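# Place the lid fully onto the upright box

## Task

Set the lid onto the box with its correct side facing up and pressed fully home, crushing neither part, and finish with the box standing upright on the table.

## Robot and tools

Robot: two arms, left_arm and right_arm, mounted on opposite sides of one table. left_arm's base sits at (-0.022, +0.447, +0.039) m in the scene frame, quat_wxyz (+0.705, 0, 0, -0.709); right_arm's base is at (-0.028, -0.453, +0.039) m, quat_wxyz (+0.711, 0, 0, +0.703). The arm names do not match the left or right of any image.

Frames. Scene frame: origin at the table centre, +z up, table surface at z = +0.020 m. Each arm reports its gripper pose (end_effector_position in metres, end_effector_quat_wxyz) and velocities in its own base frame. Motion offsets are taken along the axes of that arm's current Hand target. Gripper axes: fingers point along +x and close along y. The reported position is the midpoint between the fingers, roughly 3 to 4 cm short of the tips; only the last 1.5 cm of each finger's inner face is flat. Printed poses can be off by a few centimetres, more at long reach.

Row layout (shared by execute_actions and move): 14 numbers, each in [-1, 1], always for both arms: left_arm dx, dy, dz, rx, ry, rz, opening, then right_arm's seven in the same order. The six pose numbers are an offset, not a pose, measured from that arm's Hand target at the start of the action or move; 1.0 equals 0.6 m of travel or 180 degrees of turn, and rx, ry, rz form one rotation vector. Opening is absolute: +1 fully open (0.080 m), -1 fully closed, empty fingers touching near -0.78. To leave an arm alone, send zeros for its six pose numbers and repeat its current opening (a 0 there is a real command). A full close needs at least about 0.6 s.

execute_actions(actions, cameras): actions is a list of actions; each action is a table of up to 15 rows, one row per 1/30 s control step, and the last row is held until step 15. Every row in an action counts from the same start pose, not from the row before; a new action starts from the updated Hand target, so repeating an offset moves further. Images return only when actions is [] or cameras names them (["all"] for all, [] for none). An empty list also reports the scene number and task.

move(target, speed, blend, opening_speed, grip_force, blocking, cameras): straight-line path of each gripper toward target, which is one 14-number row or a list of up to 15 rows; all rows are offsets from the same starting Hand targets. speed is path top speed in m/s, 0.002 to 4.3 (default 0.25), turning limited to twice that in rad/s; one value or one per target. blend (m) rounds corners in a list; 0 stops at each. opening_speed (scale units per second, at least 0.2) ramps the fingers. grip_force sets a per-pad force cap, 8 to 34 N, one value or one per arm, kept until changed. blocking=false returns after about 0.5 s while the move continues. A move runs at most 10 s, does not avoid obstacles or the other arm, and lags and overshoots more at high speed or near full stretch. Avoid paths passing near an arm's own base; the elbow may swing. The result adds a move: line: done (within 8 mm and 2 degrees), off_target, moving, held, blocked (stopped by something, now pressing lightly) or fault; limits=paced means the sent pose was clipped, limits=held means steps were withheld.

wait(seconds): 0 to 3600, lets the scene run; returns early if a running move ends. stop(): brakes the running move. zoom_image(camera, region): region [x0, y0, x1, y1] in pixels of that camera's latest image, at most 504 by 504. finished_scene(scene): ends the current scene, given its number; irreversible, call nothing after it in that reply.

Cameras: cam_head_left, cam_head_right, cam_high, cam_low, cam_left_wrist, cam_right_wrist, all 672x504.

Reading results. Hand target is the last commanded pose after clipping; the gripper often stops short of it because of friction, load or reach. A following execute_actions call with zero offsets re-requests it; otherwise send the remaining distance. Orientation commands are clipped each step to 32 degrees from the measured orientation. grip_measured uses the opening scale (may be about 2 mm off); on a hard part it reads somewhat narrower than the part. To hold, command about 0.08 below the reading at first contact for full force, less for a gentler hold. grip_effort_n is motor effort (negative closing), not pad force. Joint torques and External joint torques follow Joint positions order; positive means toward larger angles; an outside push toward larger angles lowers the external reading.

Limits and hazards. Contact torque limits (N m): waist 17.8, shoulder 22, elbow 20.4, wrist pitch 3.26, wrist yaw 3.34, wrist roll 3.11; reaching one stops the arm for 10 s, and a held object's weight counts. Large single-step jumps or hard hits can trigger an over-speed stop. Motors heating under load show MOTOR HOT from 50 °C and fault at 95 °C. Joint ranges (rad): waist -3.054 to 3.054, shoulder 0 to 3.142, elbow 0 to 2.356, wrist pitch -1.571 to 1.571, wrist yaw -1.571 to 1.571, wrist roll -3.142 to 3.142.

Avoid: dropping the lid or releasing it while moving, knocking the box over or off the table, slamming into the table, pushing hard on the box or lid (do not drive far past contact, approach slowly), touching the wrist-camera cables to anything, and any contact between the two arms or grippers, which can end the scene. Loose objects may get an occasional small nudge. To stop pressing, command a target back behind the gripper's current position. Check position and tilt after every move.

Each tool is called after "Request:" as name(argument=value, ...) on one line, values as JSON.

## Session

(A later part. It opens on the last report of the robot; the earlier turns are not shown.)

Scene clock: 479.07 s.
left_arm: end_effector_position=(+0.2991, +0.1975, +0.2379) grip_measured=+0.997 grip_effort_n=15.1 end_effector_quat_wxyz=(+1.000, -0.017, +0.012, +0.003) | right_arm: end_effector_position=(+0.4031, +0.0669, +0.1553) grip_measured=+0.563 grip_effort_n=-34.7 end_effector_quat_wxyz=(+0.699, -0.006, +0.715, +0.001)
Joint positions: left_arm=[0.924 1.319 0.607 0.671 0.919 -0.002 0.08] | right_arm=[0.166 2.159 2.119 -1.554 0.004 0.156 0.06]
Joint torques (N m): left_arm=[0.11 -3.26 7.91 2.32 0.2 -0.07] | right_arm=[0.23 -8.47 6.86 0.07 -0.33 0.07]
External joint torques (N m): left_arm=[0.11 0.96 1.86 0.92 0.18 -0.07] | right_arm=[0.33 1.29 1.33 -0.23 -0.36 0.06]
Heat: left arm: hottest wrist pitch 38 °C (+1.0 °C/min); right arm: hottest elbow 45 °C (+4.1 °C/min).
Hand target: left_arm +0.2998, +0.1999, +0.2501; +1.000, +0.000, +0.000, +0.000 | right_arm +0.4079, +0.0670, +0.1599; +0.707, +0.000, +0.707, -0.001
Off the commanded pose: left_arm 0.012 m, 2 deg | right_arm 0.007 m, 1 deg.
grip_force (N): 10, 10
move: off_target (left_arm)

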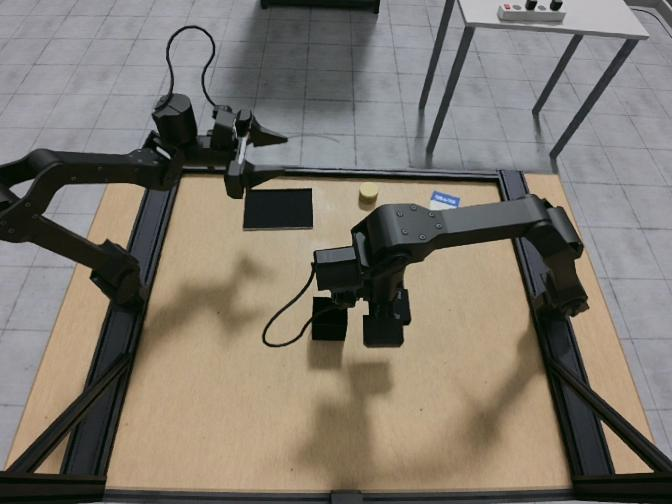

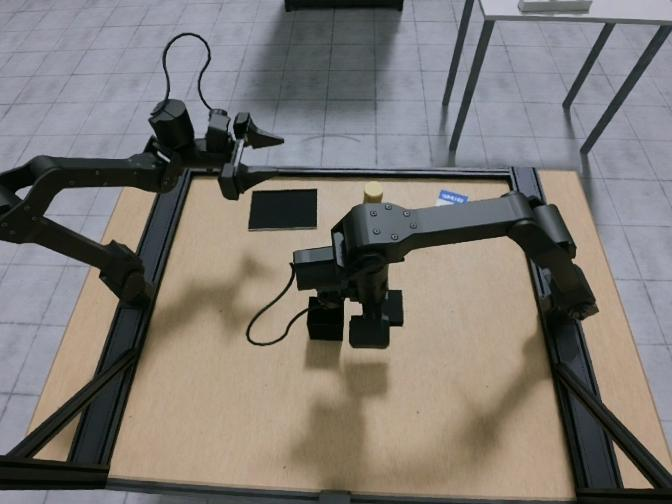

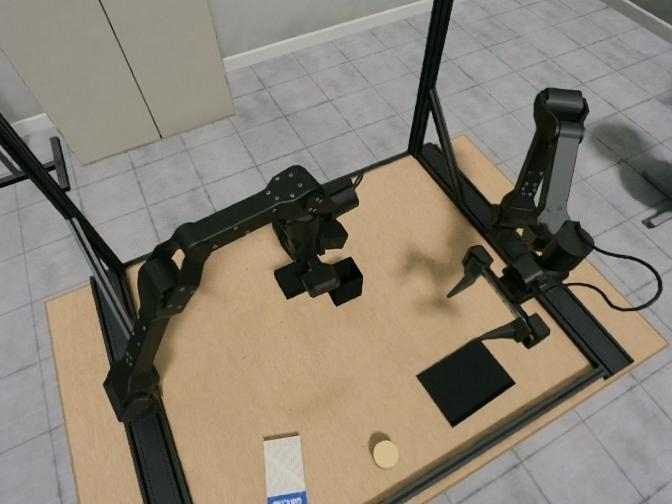

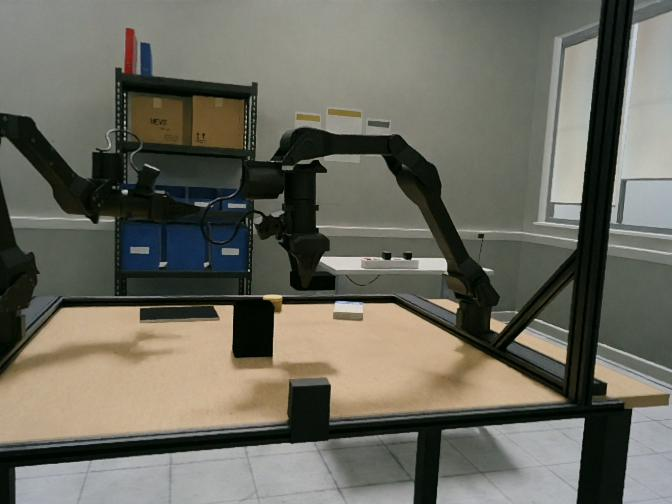

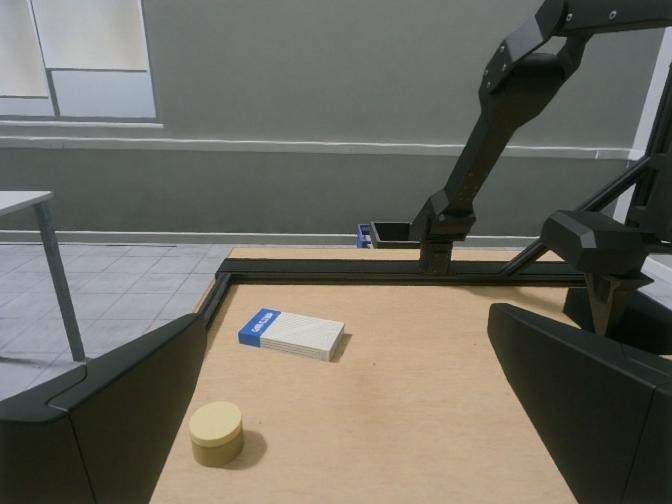

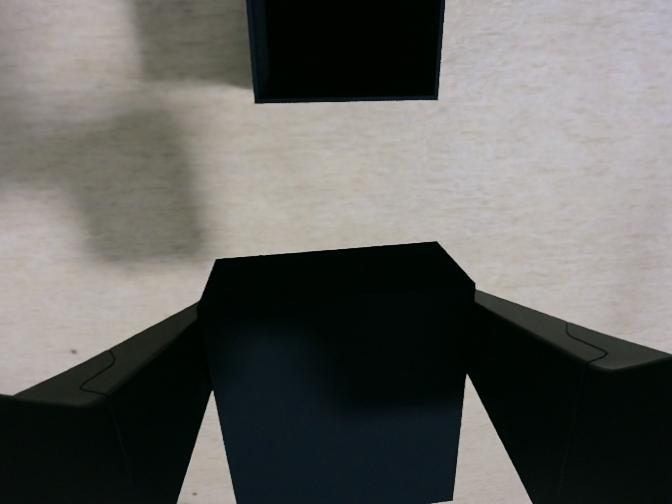

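Request:
move(target=[0,0,0,0,0,0,1,0.025,-0.017,0.1783,0.0111,-0.005,0,0.3], speed=0.25, cameras=["cam_right_wrist","cam_low","cam_head_left","cam_high"])

Request:
zoom_image(camera="cam_low", region=[200, 240, 320, 360])

Request:
zoom_image(camera="cam_right_wrist", region=[180, 200, 500, 440])

Scene clock: 542.17 s.
left_arm: end_effector_position=(+0.2994, +0.1970, +0.2379) grip_measured=+0.997 grip_effort_n=15.6 end_effector_quat_wxyz=(+1.000, -0.017, +0.012, +0.002) | right_arm: end_effector_position=(+0.5081, +0.0511, +0.1410) grip_measured=+0.563 grip_effort_n=-34.7 end_effector_quat_wxyz=(+0.799, +0.021, +0.601, -0.007)
Joint positions: left_arm=[0.922 1.319 0.607 0.671 0.919 -0.002 0.08] | right_arm=[0.105 2.344 2.337 -1.281 0.015 0.142 0.06]
Joint torques (N m): left_arm=[0.07 -3.26 7.92 2.32 0.2 -0.07] | right_arm=[0.18 -9.38 7.1 1.63 -0.2 -0.12]
External joint torques (N m): left_arm=[0.05 1.01 1.73 0.9 0.18 -0.08] | right_arm=[0.21 1.88 1.13 0.83 -0.23 -0.13]
Heat: left arm: hottest wrist pitch 38 °C (+0.0 °C/min); right arm: hottest elbow 39 °C (-5.1 °C/min).
Hand target: left_arm +0.2998, +0.1999, +0.2501; +1.000, +0.000, +0.000, +0.000 | right_arm +0.5149, +0.0567, +0.1448; +0.712, +0.012, +0.702, -0.013
Off the commanded pose: left_arm 0.013 m, 2 deg | right_arm 0.010 m, 15 deg.
joint sent to its limit (right arm) — joint 3 (elbow), upper limit, where the elbow is as straight as it goes. The joint targets are off in position and orientation.
grip_force (N): 10, 10
move: off_target (right_arm)
Images, in order (width x height): cam_head_left 672x504, cam_high 672x504, cam_low 672x504, cam_right_wrist 672x504.

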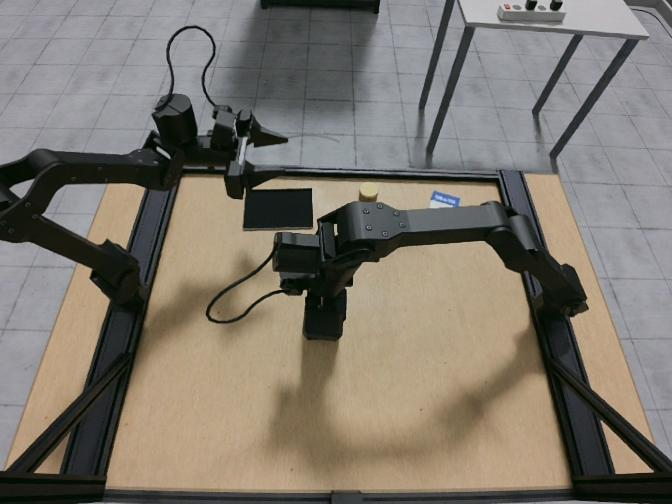

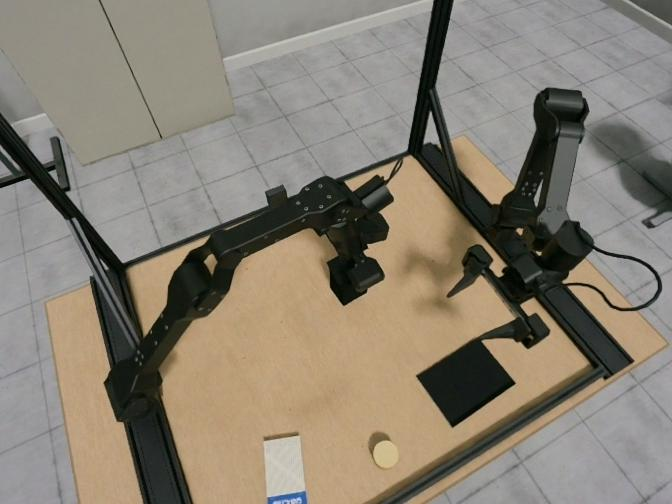

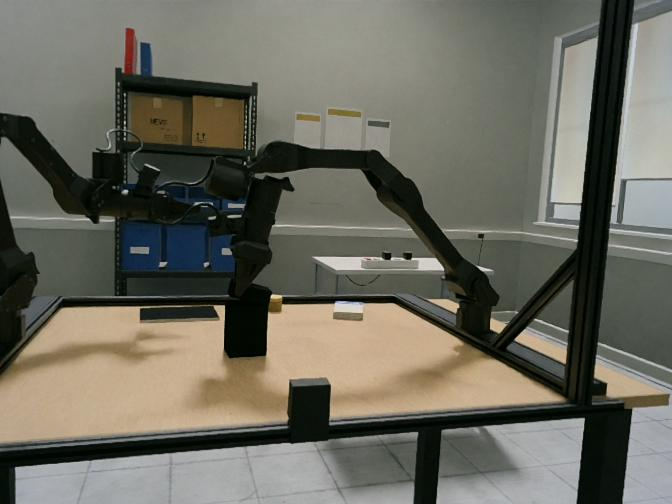

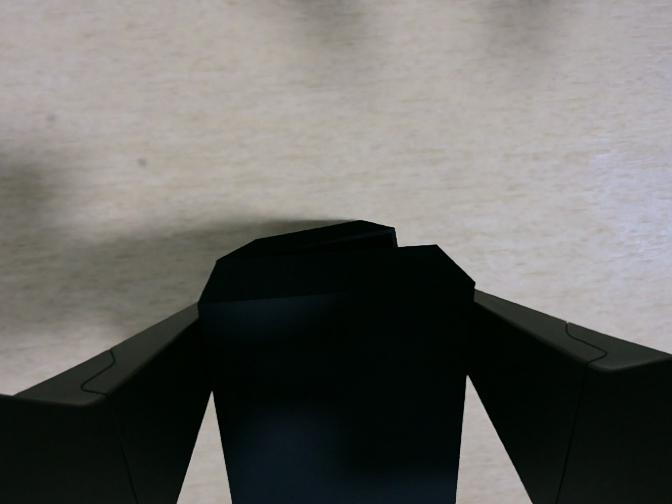

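Scaled by 4.200 from the camera's image (finer frame: 960x720).

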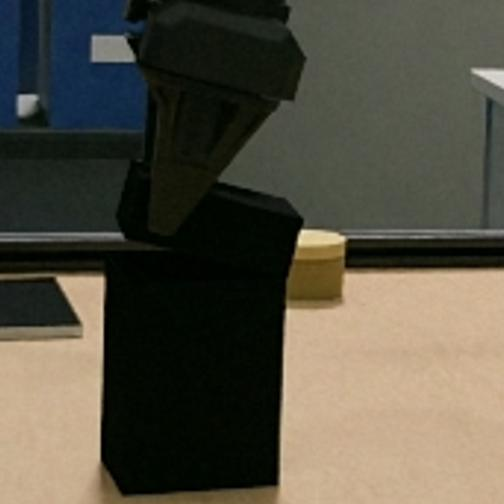

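Scaled by 1.575 from the camera's image (finer frame: 960x720).

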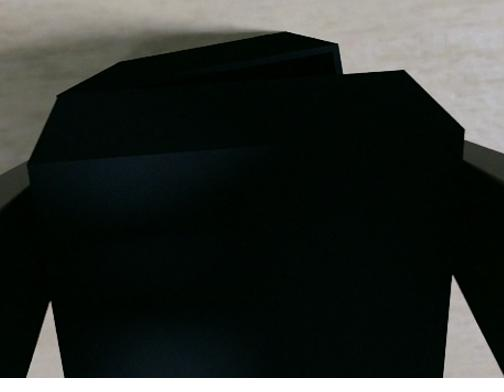

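Request:
move(target=[[0,0,0,0,0,0,1,-0.15,-0.001,-0.031,0,0,0,0.3],[0,0,0,0,0,0,1,-0.184,0.1413,-0.394,-0.0085,-0.4955,0.0092,0.3],[0.1703,-0.4265,-0.1335,0,0.5,0,1,-0.184,0.1413,-0.394,-0.0085,-0.4955,0.0092,0.3]], speed=[0.1,0.3,0.3], cameras=["all"])

Scene clock: 579.53 s.
left_arm: end_effector_position=(+0.3986, -0.0540, +0.1655) grip_measured=+0.997 grip_effort_n=15.6 end_effector_quat_wxyz=(+0.702, +0.003, +0.712, -0.001) | right_arm: end_effector_position=(+0.2807, +0.1540, +0.2519) grip_measured=+0.563 grip_effort_n=-34.7 end_effector_quat_wxyz=(+1.000, -0.005, +0.003, +0.008)
Joint positions: left_arm=[-0.135 2.128 2.112 -1.57 0 -0.13 0.08] | right_arm=[0.861 1.071 0.501 0.561 0.845 -0.002 0.06]
Joint torques (N m): left_arm=[0.11 -7.72 6.93 0.03 0.15 -0.11] | right_arm=[0.29 -3.04 4.31 2.69 0.35 -0.13]
External joint torques (N m): left_arm=[0.1 1.69 1.53 -0.25 0.16 -0.11] | right_arm=[0.29 -0.11 -2.25 1.22 0.34 -0.14]
Heat: left arm: hottest elbow 36 °C (+1.0 °C/min); right arm: hottest elbow 38 °C (-2.0 °C/min).
Hand target: left_arm +0.4021, -0.0559, +0.1699; +0.707, +0.000, +0.707, +0.000 | right_arm +0.2800, +0.1499, +0.2516; +1.000, +0.000, -0.001, +0.000
Off the commanded pose: left_arm 0.006 m, 1 deg | right_arm 0.004 m, 1 deg.
joint sent to its limit (left arm) — joint 4 (wrist pitch), lower limit. The joint targets are off in position, not in orientation.
grip_force (N): 10, 10
move: done

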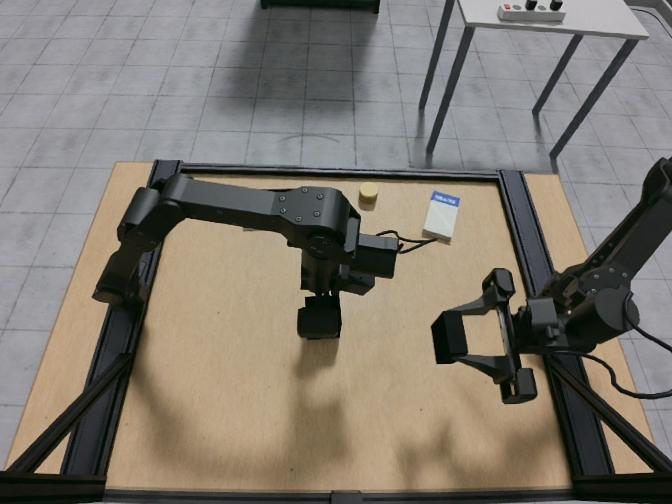

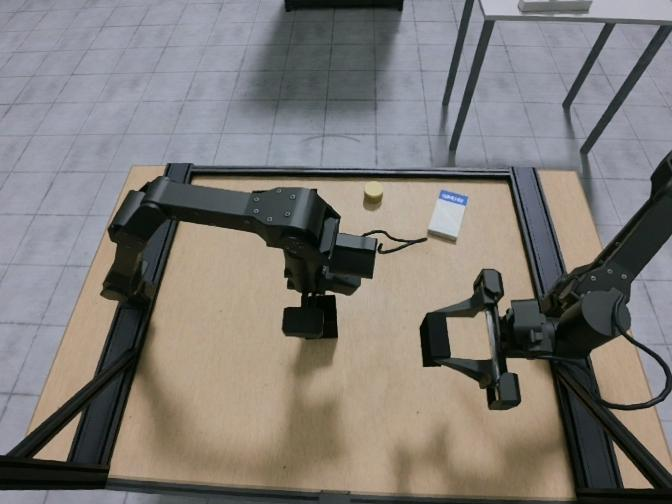

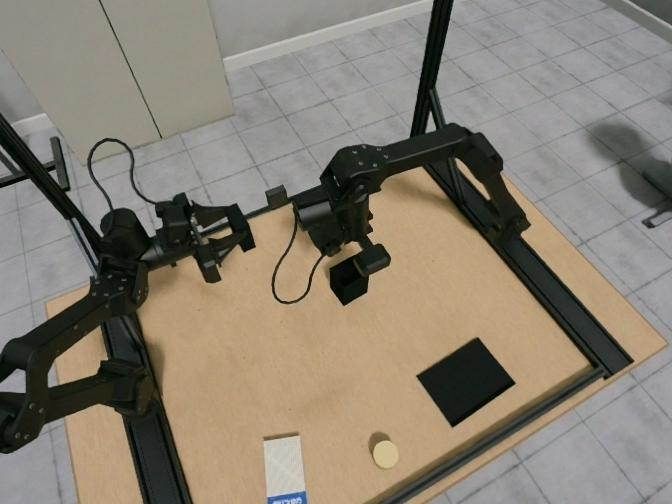

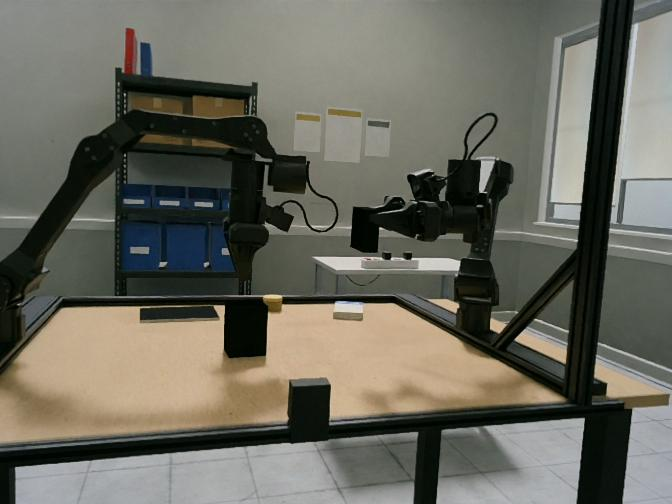

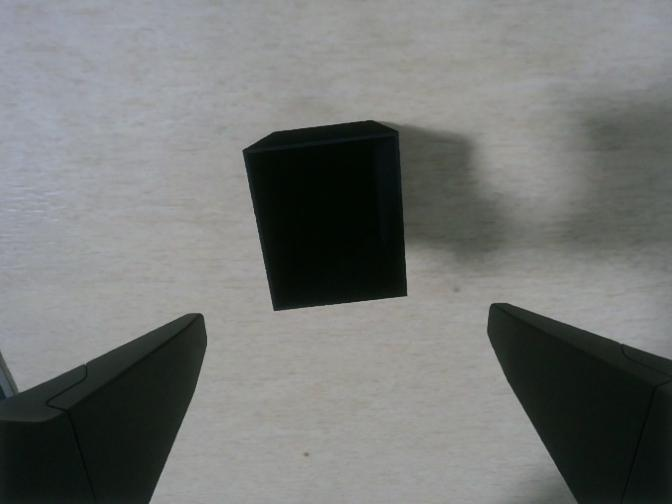

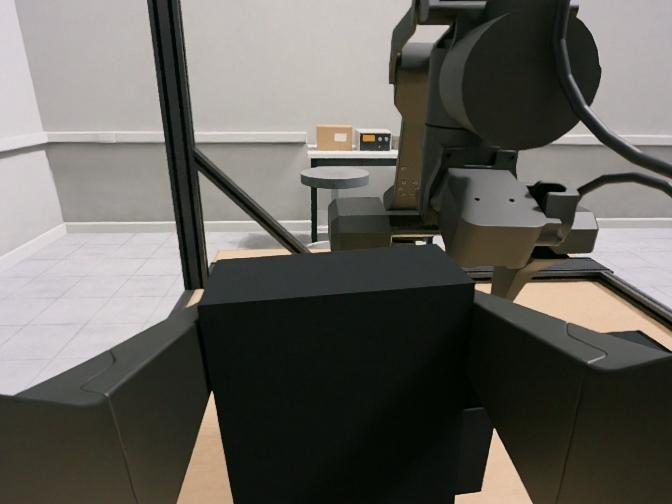

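Request:
move(target=[[0.1392,0.007,0.0288,-0.0267,0,0,1,0,0,0,0,0,0,0.3],[0.1392,0.007,0.0288,-0.0267,0,0,0.2,0,0,0,0,0,0,0.3],[0.1142,0.007,0.0288,-0.0267,0,0,0.2,0,0,0,0,0,0,0.3],[0.1142,0.007,0.1238,0,0,0,0.2,0,0,0,0,0,0,0.3],[0.142,0.007,0.1238,0,0,0,0.2,0,0,0,0,0,0,0.3],[0.142,0.007,0.1238,0,0,0,1,0,0,0,0,0,0,0.3],[0,0.007,0.1238,0,0,0,1,0,0,0,0,0,0,0.3]], speed=0.15, opening_speed=2.5, cameras=["cam_left_wrist","cam_low","cam_head_left"])

Scene clock: 619.73 s.
left_arm: end_effector_position=(+0.4718, -0.0546, +0.1561) grip_measured=+0.997 grip_effort_n=15.1 end_effector_quat_wxyz=(+0.764, -0.008, +0.645, -0.007) | right_arm: end_effector_position=(+0.2807, +0.1540, +0.2519) grip_measured=+0.563 grip_effort_n=-34.7 end_effector_quat_wxyz=(+1.000, -0.005, +0.003, +0.008)
Joint positions: left_arm=[-0.115 2.299 2.343 -1.444 0.001 -0.117 0.08] | right_arm=[0.861 1.071 0.501 0.561 0.845 -0.002 0.06]
Joint torques (N m): left_arm=[0.2 -11.53 6.45 1.1 0.13 0.15] | right_arm=[0.26 -2.94 4.26 2.7 0.36 -0.1]
External joint torques (N m): left_arm=[0.23 -0.88 0.8 0.49 0.14 0.15] | right_arm=[0.25 -0.04 -2.24 1.25 0.35 -0.11]
Heat: left arm: hottest shoulder 32 °C (+5.0 °C/min); right arm: hottest wrist pitch 46 °C (+11.0 °C/min).
Hand target: left_arm +0.4764, -0.0516, +0.1699; +0.707, +0.000, +0.707, +0.000 | right_arm +0.2800, +0.1499, +0.2516; +1.000, +0.000, -0.001, +0.000
Off the commanded pose: left_arm 0.015 m, 10 deg | right_arm 0.004 m, 1 deg.
joint sent to its limit (left arm) — joint 3 (elbow), upper limit, where the elbow is as straight as it goes. The joint targets are off in position and orientation.
grip_force (N): 10, 10
move: off_target (left_arm)
Images, in order (width x height): cam_head_left 672x504, cam_low 672x504, cam_left_wrist 672x504.

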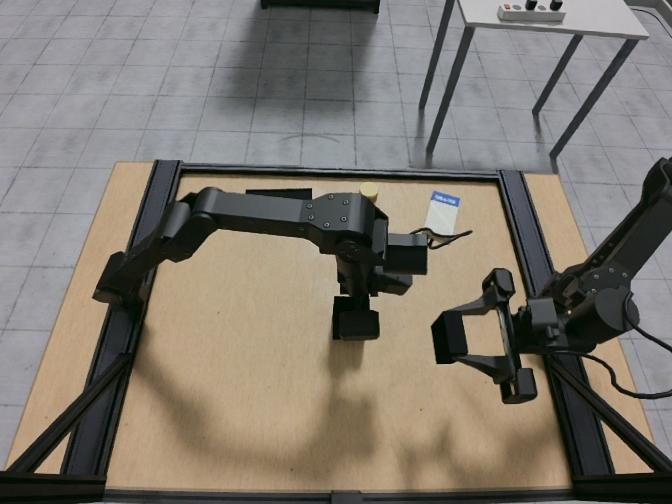

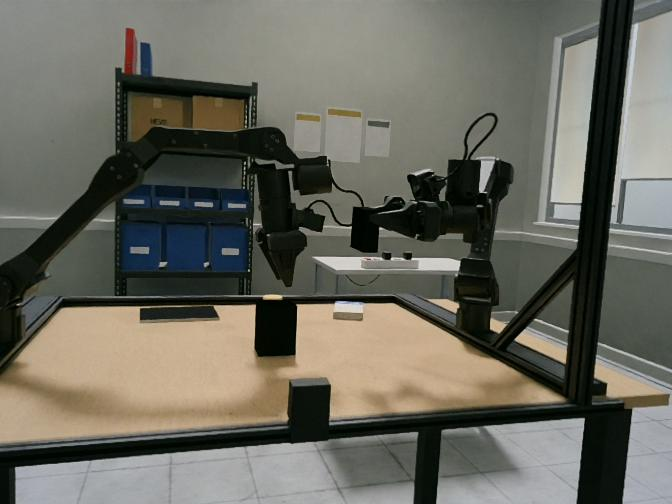

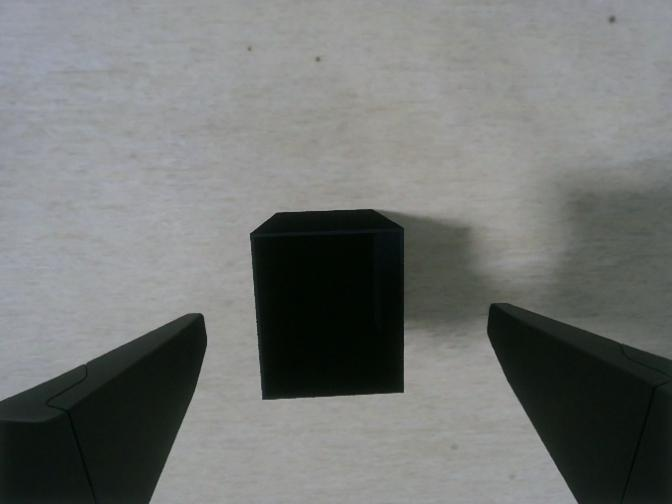

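Request:
move(target=[[-0.1335,0.4193,-0.294,0,-0.5,0,1,0,0,0,0,0,0,0.3],[-0.1335,0.4193,-0.294,0,-0.5,0,1,0.15,-0.1532,-0.1527,0,0.5,0,0.3]], speed=0.3, blend=0.05, cameras=["cam_right_wrist","cam_low","cam_head_left"])

Scene clock: 650.30 s.
left_arm: end_effector_position=(+0.3022, +0.1993, +0.2503) grip_measured=+0.997 grip_effort_n=15.1 end_effector_quat_wxyz=(+1.000, -0.004, +0.003, +0.001) | right_arm: end_effector_position=(+0.3652, +0.0562, +0.1548) grip_measured=+0.563 grip_effort_n=-35.1 end_effector_quat_wxyz=(+0.700, -0.002, +0.714, -0.002)
Joint positions: left_arm=[0.919 1.319 0.639 0.671 0.917 -0.001 0.08] | right_arm=[0.154 1.973 1.838 -1.457 0.002 0.154 0.06]
Joint torques (N m): left_arm=[0.23 -3.3 4.42 2.31 0.2 -0.09] | right_arm=[-0.18 -7.39 7 0.07 -0.32 -0.11]
External joint torques (N m): left_arm=[0.24 0.98 -1.71 0.93 0.19 -0.09] | right_arm=[-0.2 1.24 1.35 -0.25 -0.34 -0.11]
Heat: left arm: hottest shoulder 41 °C (+13.2 °C/min); right arm: hottest wrist pitch 46 °C (+5.1 °C/min).
Hand target: left_arm +0.2998, +0.1998, +0.2501; +1.000, +0.000, +0.000, +0.000 | right_arm +0.3701, +0.0581, +0.1600; +0.708, +0.000, +0.707, +0.000
Off the commanded pose: left_arm 0.002 m, 1 deg | right_arm 0.007 m, 1 deg.
grip_force (N): 10, 10
move: done
Images, in order (width x height): cam_head_left 672x504, cam_low 672x504, cam_right_wrist 672x504.

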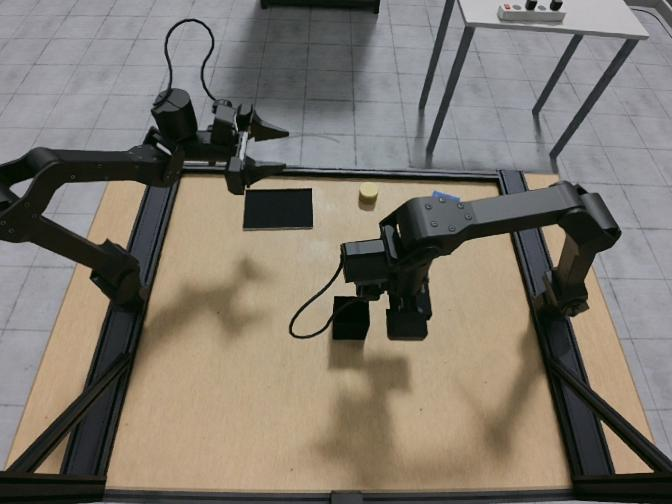

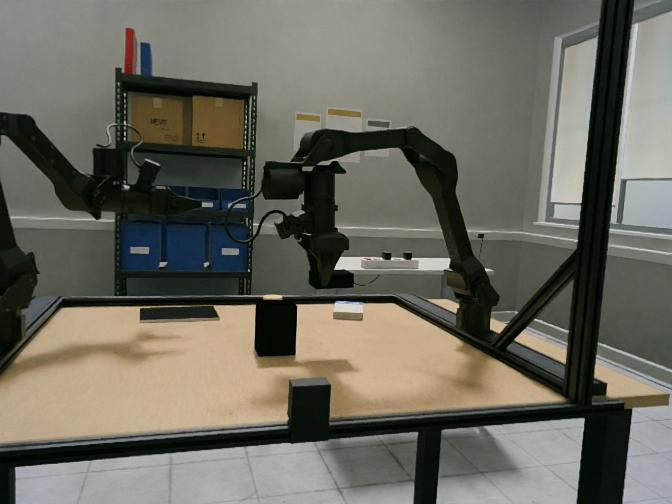

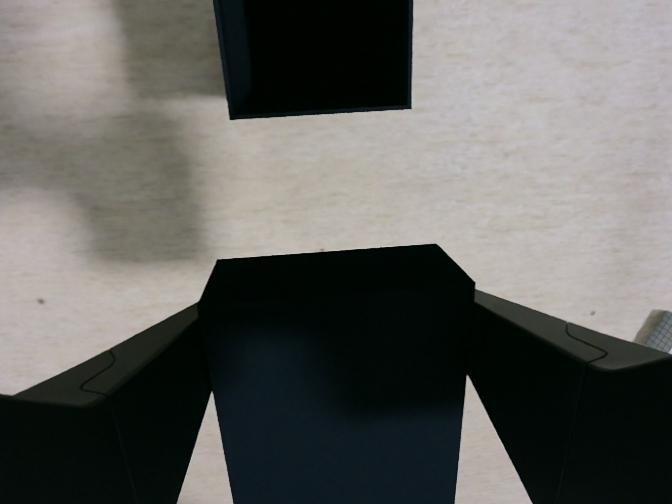

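Request:
move(target=[0,0,0,0,0,0,1,0.0283,-0.0017,0.1725,0,0,0,0.3], speed=0.2, cameras=["cam_right_wrist","cam_low","cam_head_left"])

Request:
zoom_image(camera="cam_low", region=[220, 240, 340, 360])

Request:
zoom_image(camera="cam_right_wrist", region=[180, 180, 500, 420])

Scene clock: 681.60 s.
left_arm: end_effector_position=(+0.3022, +0.1993, +0.2503) grip_measured=+0.997 grip_effort_n=15.1 end_effector_quat_wxyz=(+1.000, -0.004, +0.003, +0.001) | right_arm: end_effector_position=(+0.4661, +0.0587, +0.1380) grip_measured=+0.563 grip_effort_n=-35.1 end_effector_quat_wxyz=(+0.743, +0.001, +0.669, +0.007)
Joint positions: left_arm=[0.919 1.319 0.639 0.671 0.917 -0.001 0.08] | right_arm=[0.126 2.332 2.334 -1.468 0.002 0.117 0.06]
Joint torques (N m): left_arm=[0.22 -3.29 4.43 2.31 0.21 -0.09] | right_arm=[-0.21 -9.54 7.09 1.06 -0.31 -0.11]
External joint torques (N m): left_arm=[0.2 1.04 -1.78 0.9 0.21 -0.09] | right_arm=[-0.26 1.49 1.34 0.53 -0.32 -0.11]
Heat: left arm: hottest wrist pitch 36 °C (+6.0 °C/min); right arm: hottest elbow 38 °C (+3.0 °C/min).
Hand target: left_arm +0.2998, +0.1998, +0.2501; +1.000, +0.000, +0.000, +0.000 | right_arm +0.4736, +0.0570, +0.1431; +0.708, +0.000, +0.707, +0.000
Off the commanded pose: left_arm 0.002 m, 1 deg | right_arm 0.009 m, 6 deg.
joint sent to its limit (right arm) — joint 3 (elbow), upper limit, where the elbow is as straight as it goes. The joint targets are off in position and orientation.
grip_force (N): 10, 10
move: off_target (right_arm)
Images, in order (width x height): cam_head_left 672x504, cam_low 672x504, cam_right_wrist 672x504.

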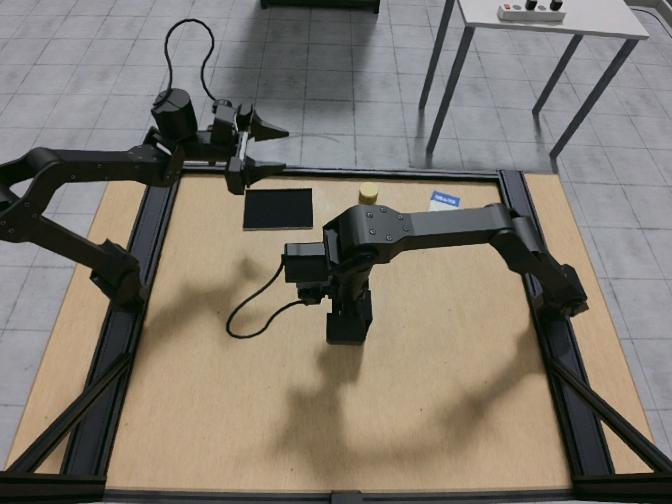

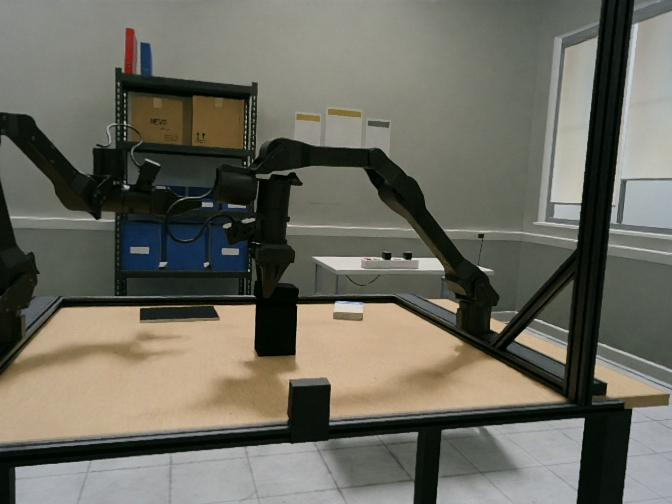

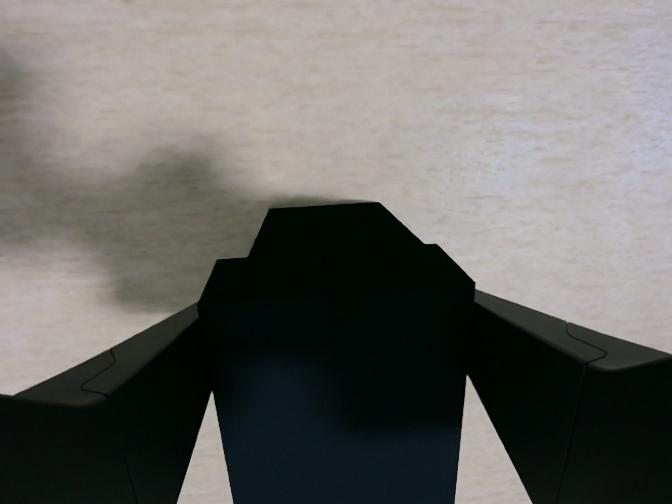

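Scaled by 4.200 from the camera's image (finer frame: 960x720).

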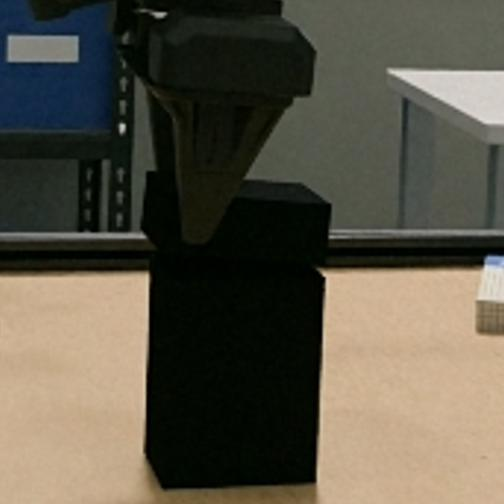

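Scaled by 1.575 from the camera's image (finer frame: 960x720).

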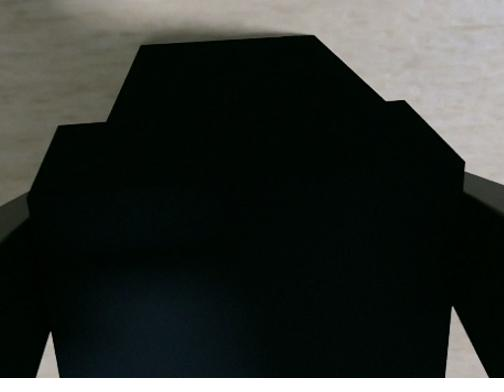

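Request:
move(target=[0,0,0,0,0,0,1,0.022,-0.006,0.003,0,0,0,0.3], speed=0.1, cameras=["cam_right_wrist","cam_low"])

Request:
zoom_image(camera="cam_low", region=[230, 260, 320, 350])

Request:
zoom_image(camera="cam_right_wrist", region=[180, 180, 500, 420])

Scene clock: 700.37 s.
left_arm: end_effector_position=(+0.3022, +0.1993, +0.2503) grip_measured=+0.997 grip_effort_n=15.6 end_effector_quat_wxyz=(+1.000, -0.004, +0.003, +0.001) | right_arm: end_effector_position=(+0.4675, +0.0569, +0.1278) grip_measured=+0.563 grip_effort_n=-35.1 end_effector_quat_wxyz=(+0.736, +0.001, +0.677, +0.005)
Joint positions: left_arm=[0.919 1.319 0.639 0.671 0.917 -0.001 0.08] | right_arm=[0.121 2.357 2.337 -1.468 0.001 0.116 0.06]
Joint torques (N m): left_arm=[0.23 -3.31 4.43 2.31 0.2 -0.09] | right_arm=[-0.41 -9.09 6.68 1.18 -0.25 -0.14]
External joint torques (N m): left_arm=[0.24 1.01 -1.75 0.91 0.2 -0.1] | right_arm=[-0.35 1.93 1.02 0.71 -0.28 -0.15]
Heat: left arm: hottest wrist pitch 38 °C (+8.1 °C/min); right arm: hottest elbow 42 °C (+8.1 °C/min).
Hand target: left_arm +0.2998, +0.1998, +0.2501; +1.000, +0.000, +0.000, +0.000 | right_arm +0.4754, +0.0534, +0.1299; +0.708, +0.000, +0.707, +0.000
Off the commanded pose: left_arm 0.002 m, 1 deg | right_arm 0.009 m, 5 deg.
joint sent to its limit (right arm) — joint 3 (elbow), upper limit, where the elbow is as straight as it goes. The joint targets are off in position and orientation.
grip_force (N): 10, 10
move: off_target (right_arm)
Images, in order (width x height): cam_low 672x504, cam_right_wrist 672x504.

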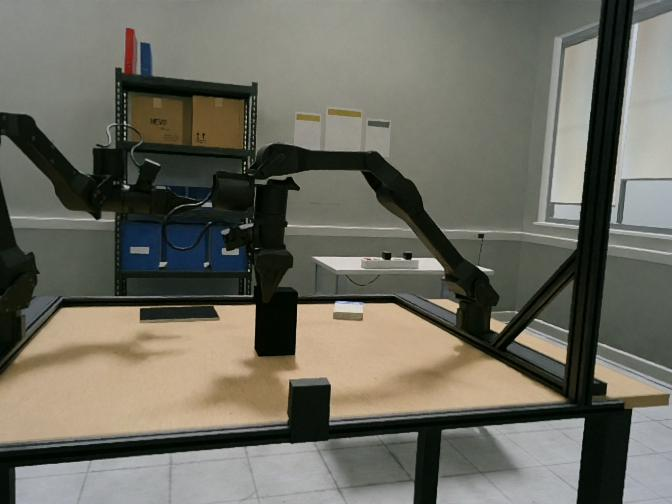

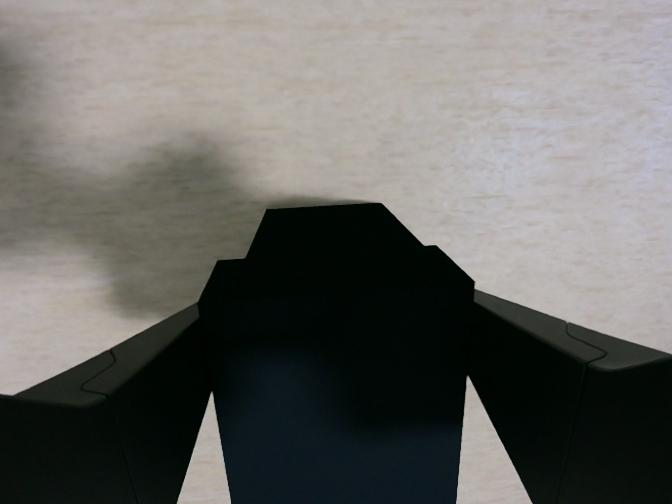

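Scaled by 5.600 from the camera's image (finer frame: 960x720).

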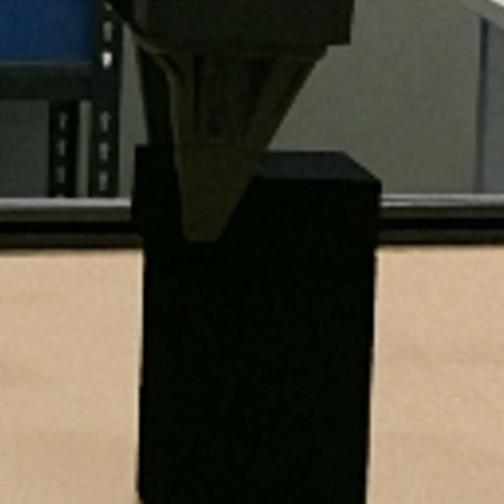

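Scaled by 1.575 from the camera's image (finer frame: 960x720).

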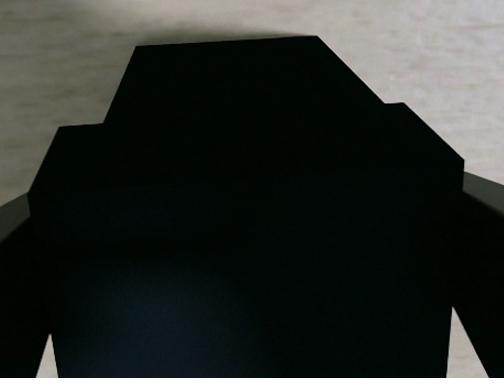

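Request:
move(target=[0,0,0,0,0,0,1,0.0167,-0.005,0.0,0,0,0,0.3], speed=0.08, cameras=["cam_right_wrist","cam_low"])

Request:
zoom_image(camera="cam_low", region=[230, 260, 320, 350])

Request:
zoom_image(camera="cam_right_wrist", region=[180, 180, 500, 420])

Scene clock: 718.70 s.
left_arm: end_effector_position=(+0.3022, +0.1993, +0.2503) grip_measured=+0.997 grip_effort_n=15.1 end_effector_quat_wxyz=(+1.000, -0.004, +0.003, +0.001) | right_arm: end_effector_position=(+0.4694, +0.0557, +0.1254) grip_measured=+0.563 grip_effort_n=-34.7 end_effector_quat_wxyz=(+0.735, +0.002, +0.678, +0.004)
Joint positions: left_arm=[0.919 1.319 0.639 0.671 0.917 -0.001 0.08] | right_arm=[0.118 2.367 2.346 -1.468 0.001 0.114 0.06]
Joint torques (N m): left_arm=[0.23 -3.31 4.44 2.3 0.2 -0.09] | right_arm=[-0.79 -7.78 5.82 0.86 -0.24 -0.16]
External joint torques (N m): left_arm=[0.23 1.08 -1.81 0.88 0.2 -0.1] | right_arm=[-0.72 3.27 0.17 0.37 -0.27 -0.16]
Heat: left arm: hottest wrist pitch 38 °C (+4.0 °C/min); right arm: hottest elbow 40 °C (+4.0 °C/min).
Hand target: left_arm +0.2998, +0.1998, +0.2501; +1.000, +0.000, +0.000, +0.000 | right_arm +0.4754, +0.0504, +0.1199; +0.708, +0.000, +0.707, +0.000
Off the commanded pose: left_arm 0.002 m, 1 deg | right_arm 0.010 m, 5 deg.
joint sent to its limit (right arm) — joint 3 (elbow), upper limit, where the elbow is as straight as it goes. The joint targets are off in position and orientation.
grip_force (N): 10, 10
move: off_target (right_arm)
Images, in order (width x height): cam_low 672x504, cam_right_wrist 672x504.

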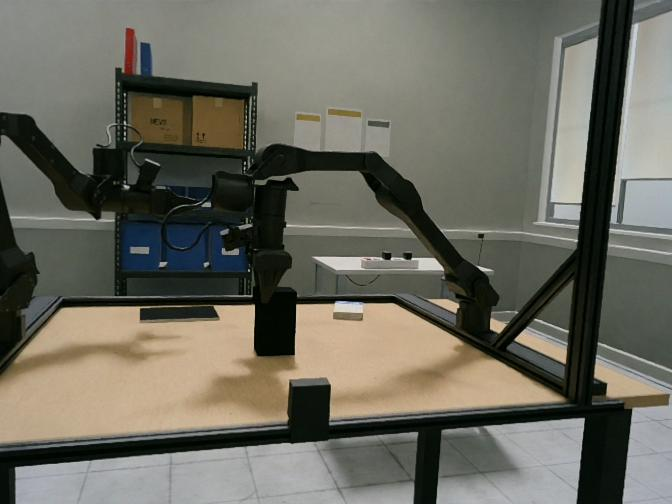

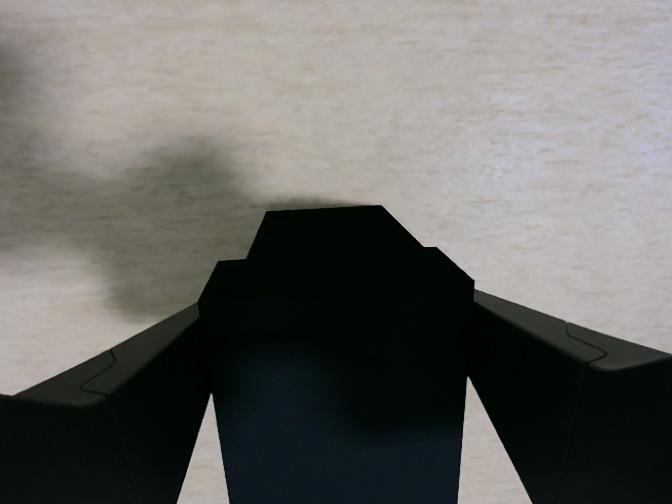

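Scaled by 5.600 from the camera's image (finer frame: 960x720).

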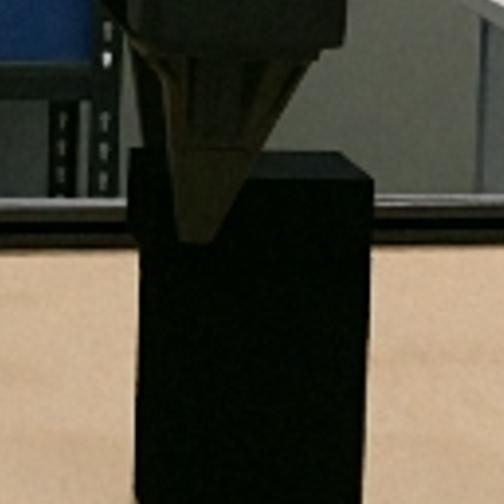

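Scaled by 1.575 from the camera's image (finer frame: 960x720).

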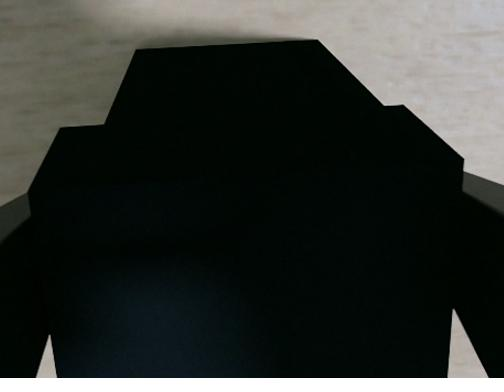

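Request:
move(target=[0,0,0,0,0,0,1,-0.0283,0,0.0,0,0,0,0.3], speed=0.08, cameras=["cam_right_wrist","cam_low"])

Request:
zoom_image(camera="cam_right_wrist", region=[180, 180, 500, 420])

Request:
zoom_image(camera="cam_low", region=[230, 260, 320, 350])

Scene clock: 733.77 s.
left_arm: end_effector_position=(+0.3022, +0.1993, +0.2503) grip_measured=+0.997 grip_effort_n=15.6 end_effector_quat_wxyz=(+1.000, -0.004, +0.003, +0.001) | right_arm: end_effector_position=(+0.4693, +0.0557, +0.1268) grip_measured=+0.563 grip_effort_n=-34.7 end_effector_quat_wxyz=(+0.736, +0.002, +0.677, +0.005)
Joint positions: left_arm=[0.919 1.319 0.639 0.671 0.917 -0.001 0.08] | right_arm=[0.118 2.364 2.346 -1.468 0.001 0.114 0.06]
Joint torques (N m): left_arm=[0.22 -3.31 4.43 2.31 0.2 -0.1] | right_arm=[-0.81 -11.85 5.87 1.22 -0.24 -0.14]
External joint torques (N m): left_arm=[0.2 0.92 -1.73 0.93 0.21 -0.1] | right_arm=[-0.78 -0.91 0.27 0.74 -0.25 -0.14]
Heat: left arm: hottest wrist pitch 39 °C (+3.0 °C/min); right arm: hottest elbow 40 °C (+3.0 °C/min).
Hand target: left_arm +0.2998, +0.1998, +0.2501; +1.000, +0.000, +0.000, +0.000 | right_arm +0.4754, +0.0504, +0.1369; +0.708, +0.000, +0.707, +0.000
Off the commanded pose: left_arm 0.002 m, 1 deg | right_arm 0.013 m, 5 deg.
joint sent to its limit (right arm) — joint 3 (elbow), upper limit, where the elbow is as straight as it goes. The joint targets are off in position and orientation.
grip_force (N): 10, 10
move: off_target (right_arm)
Images, in order (width x height): cam_low 672x504, cam_right_wrist 672x504.

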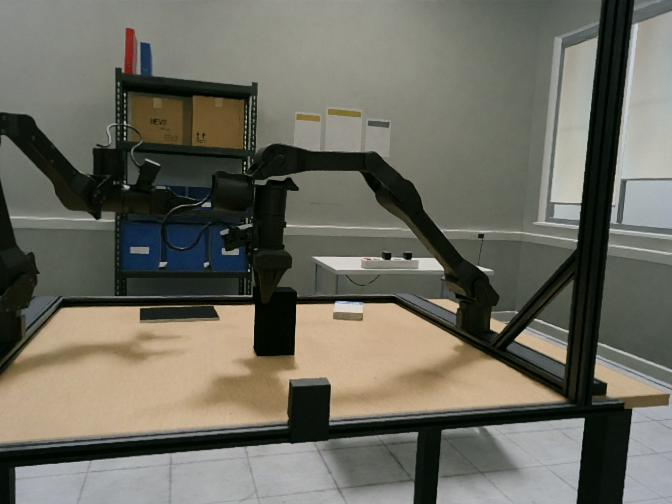

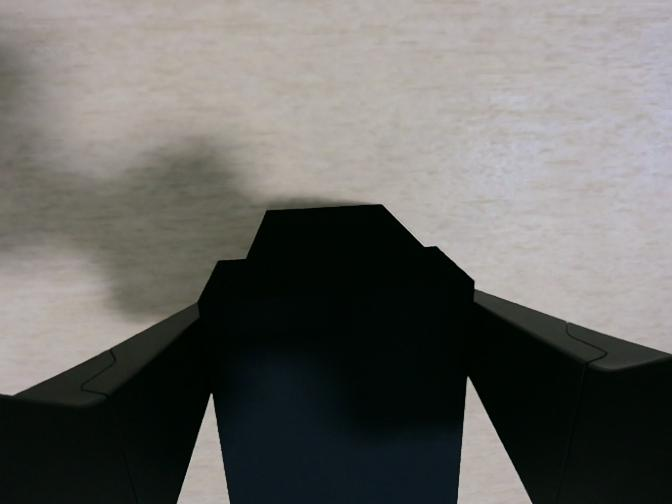

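Scaled by 1.575 from the camera's image (finer frame: 960x720).

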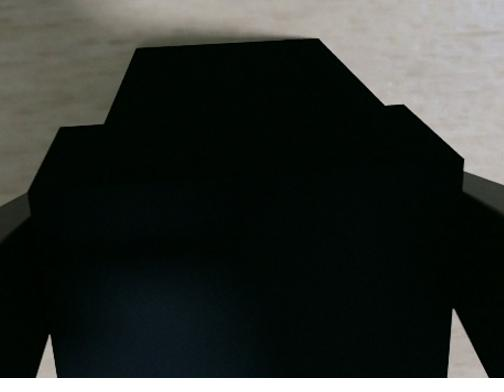

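Scaled by 5.600 from the camera's image (finer frame: 960x720).

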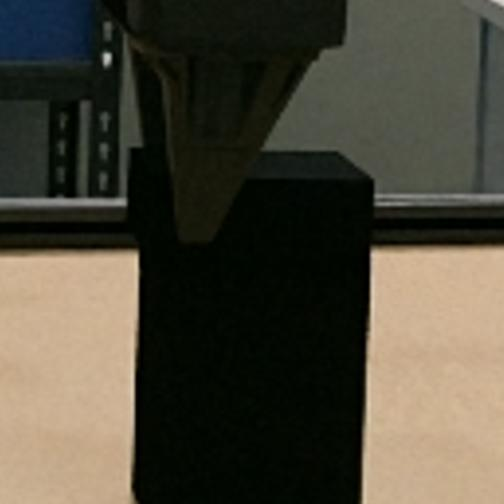

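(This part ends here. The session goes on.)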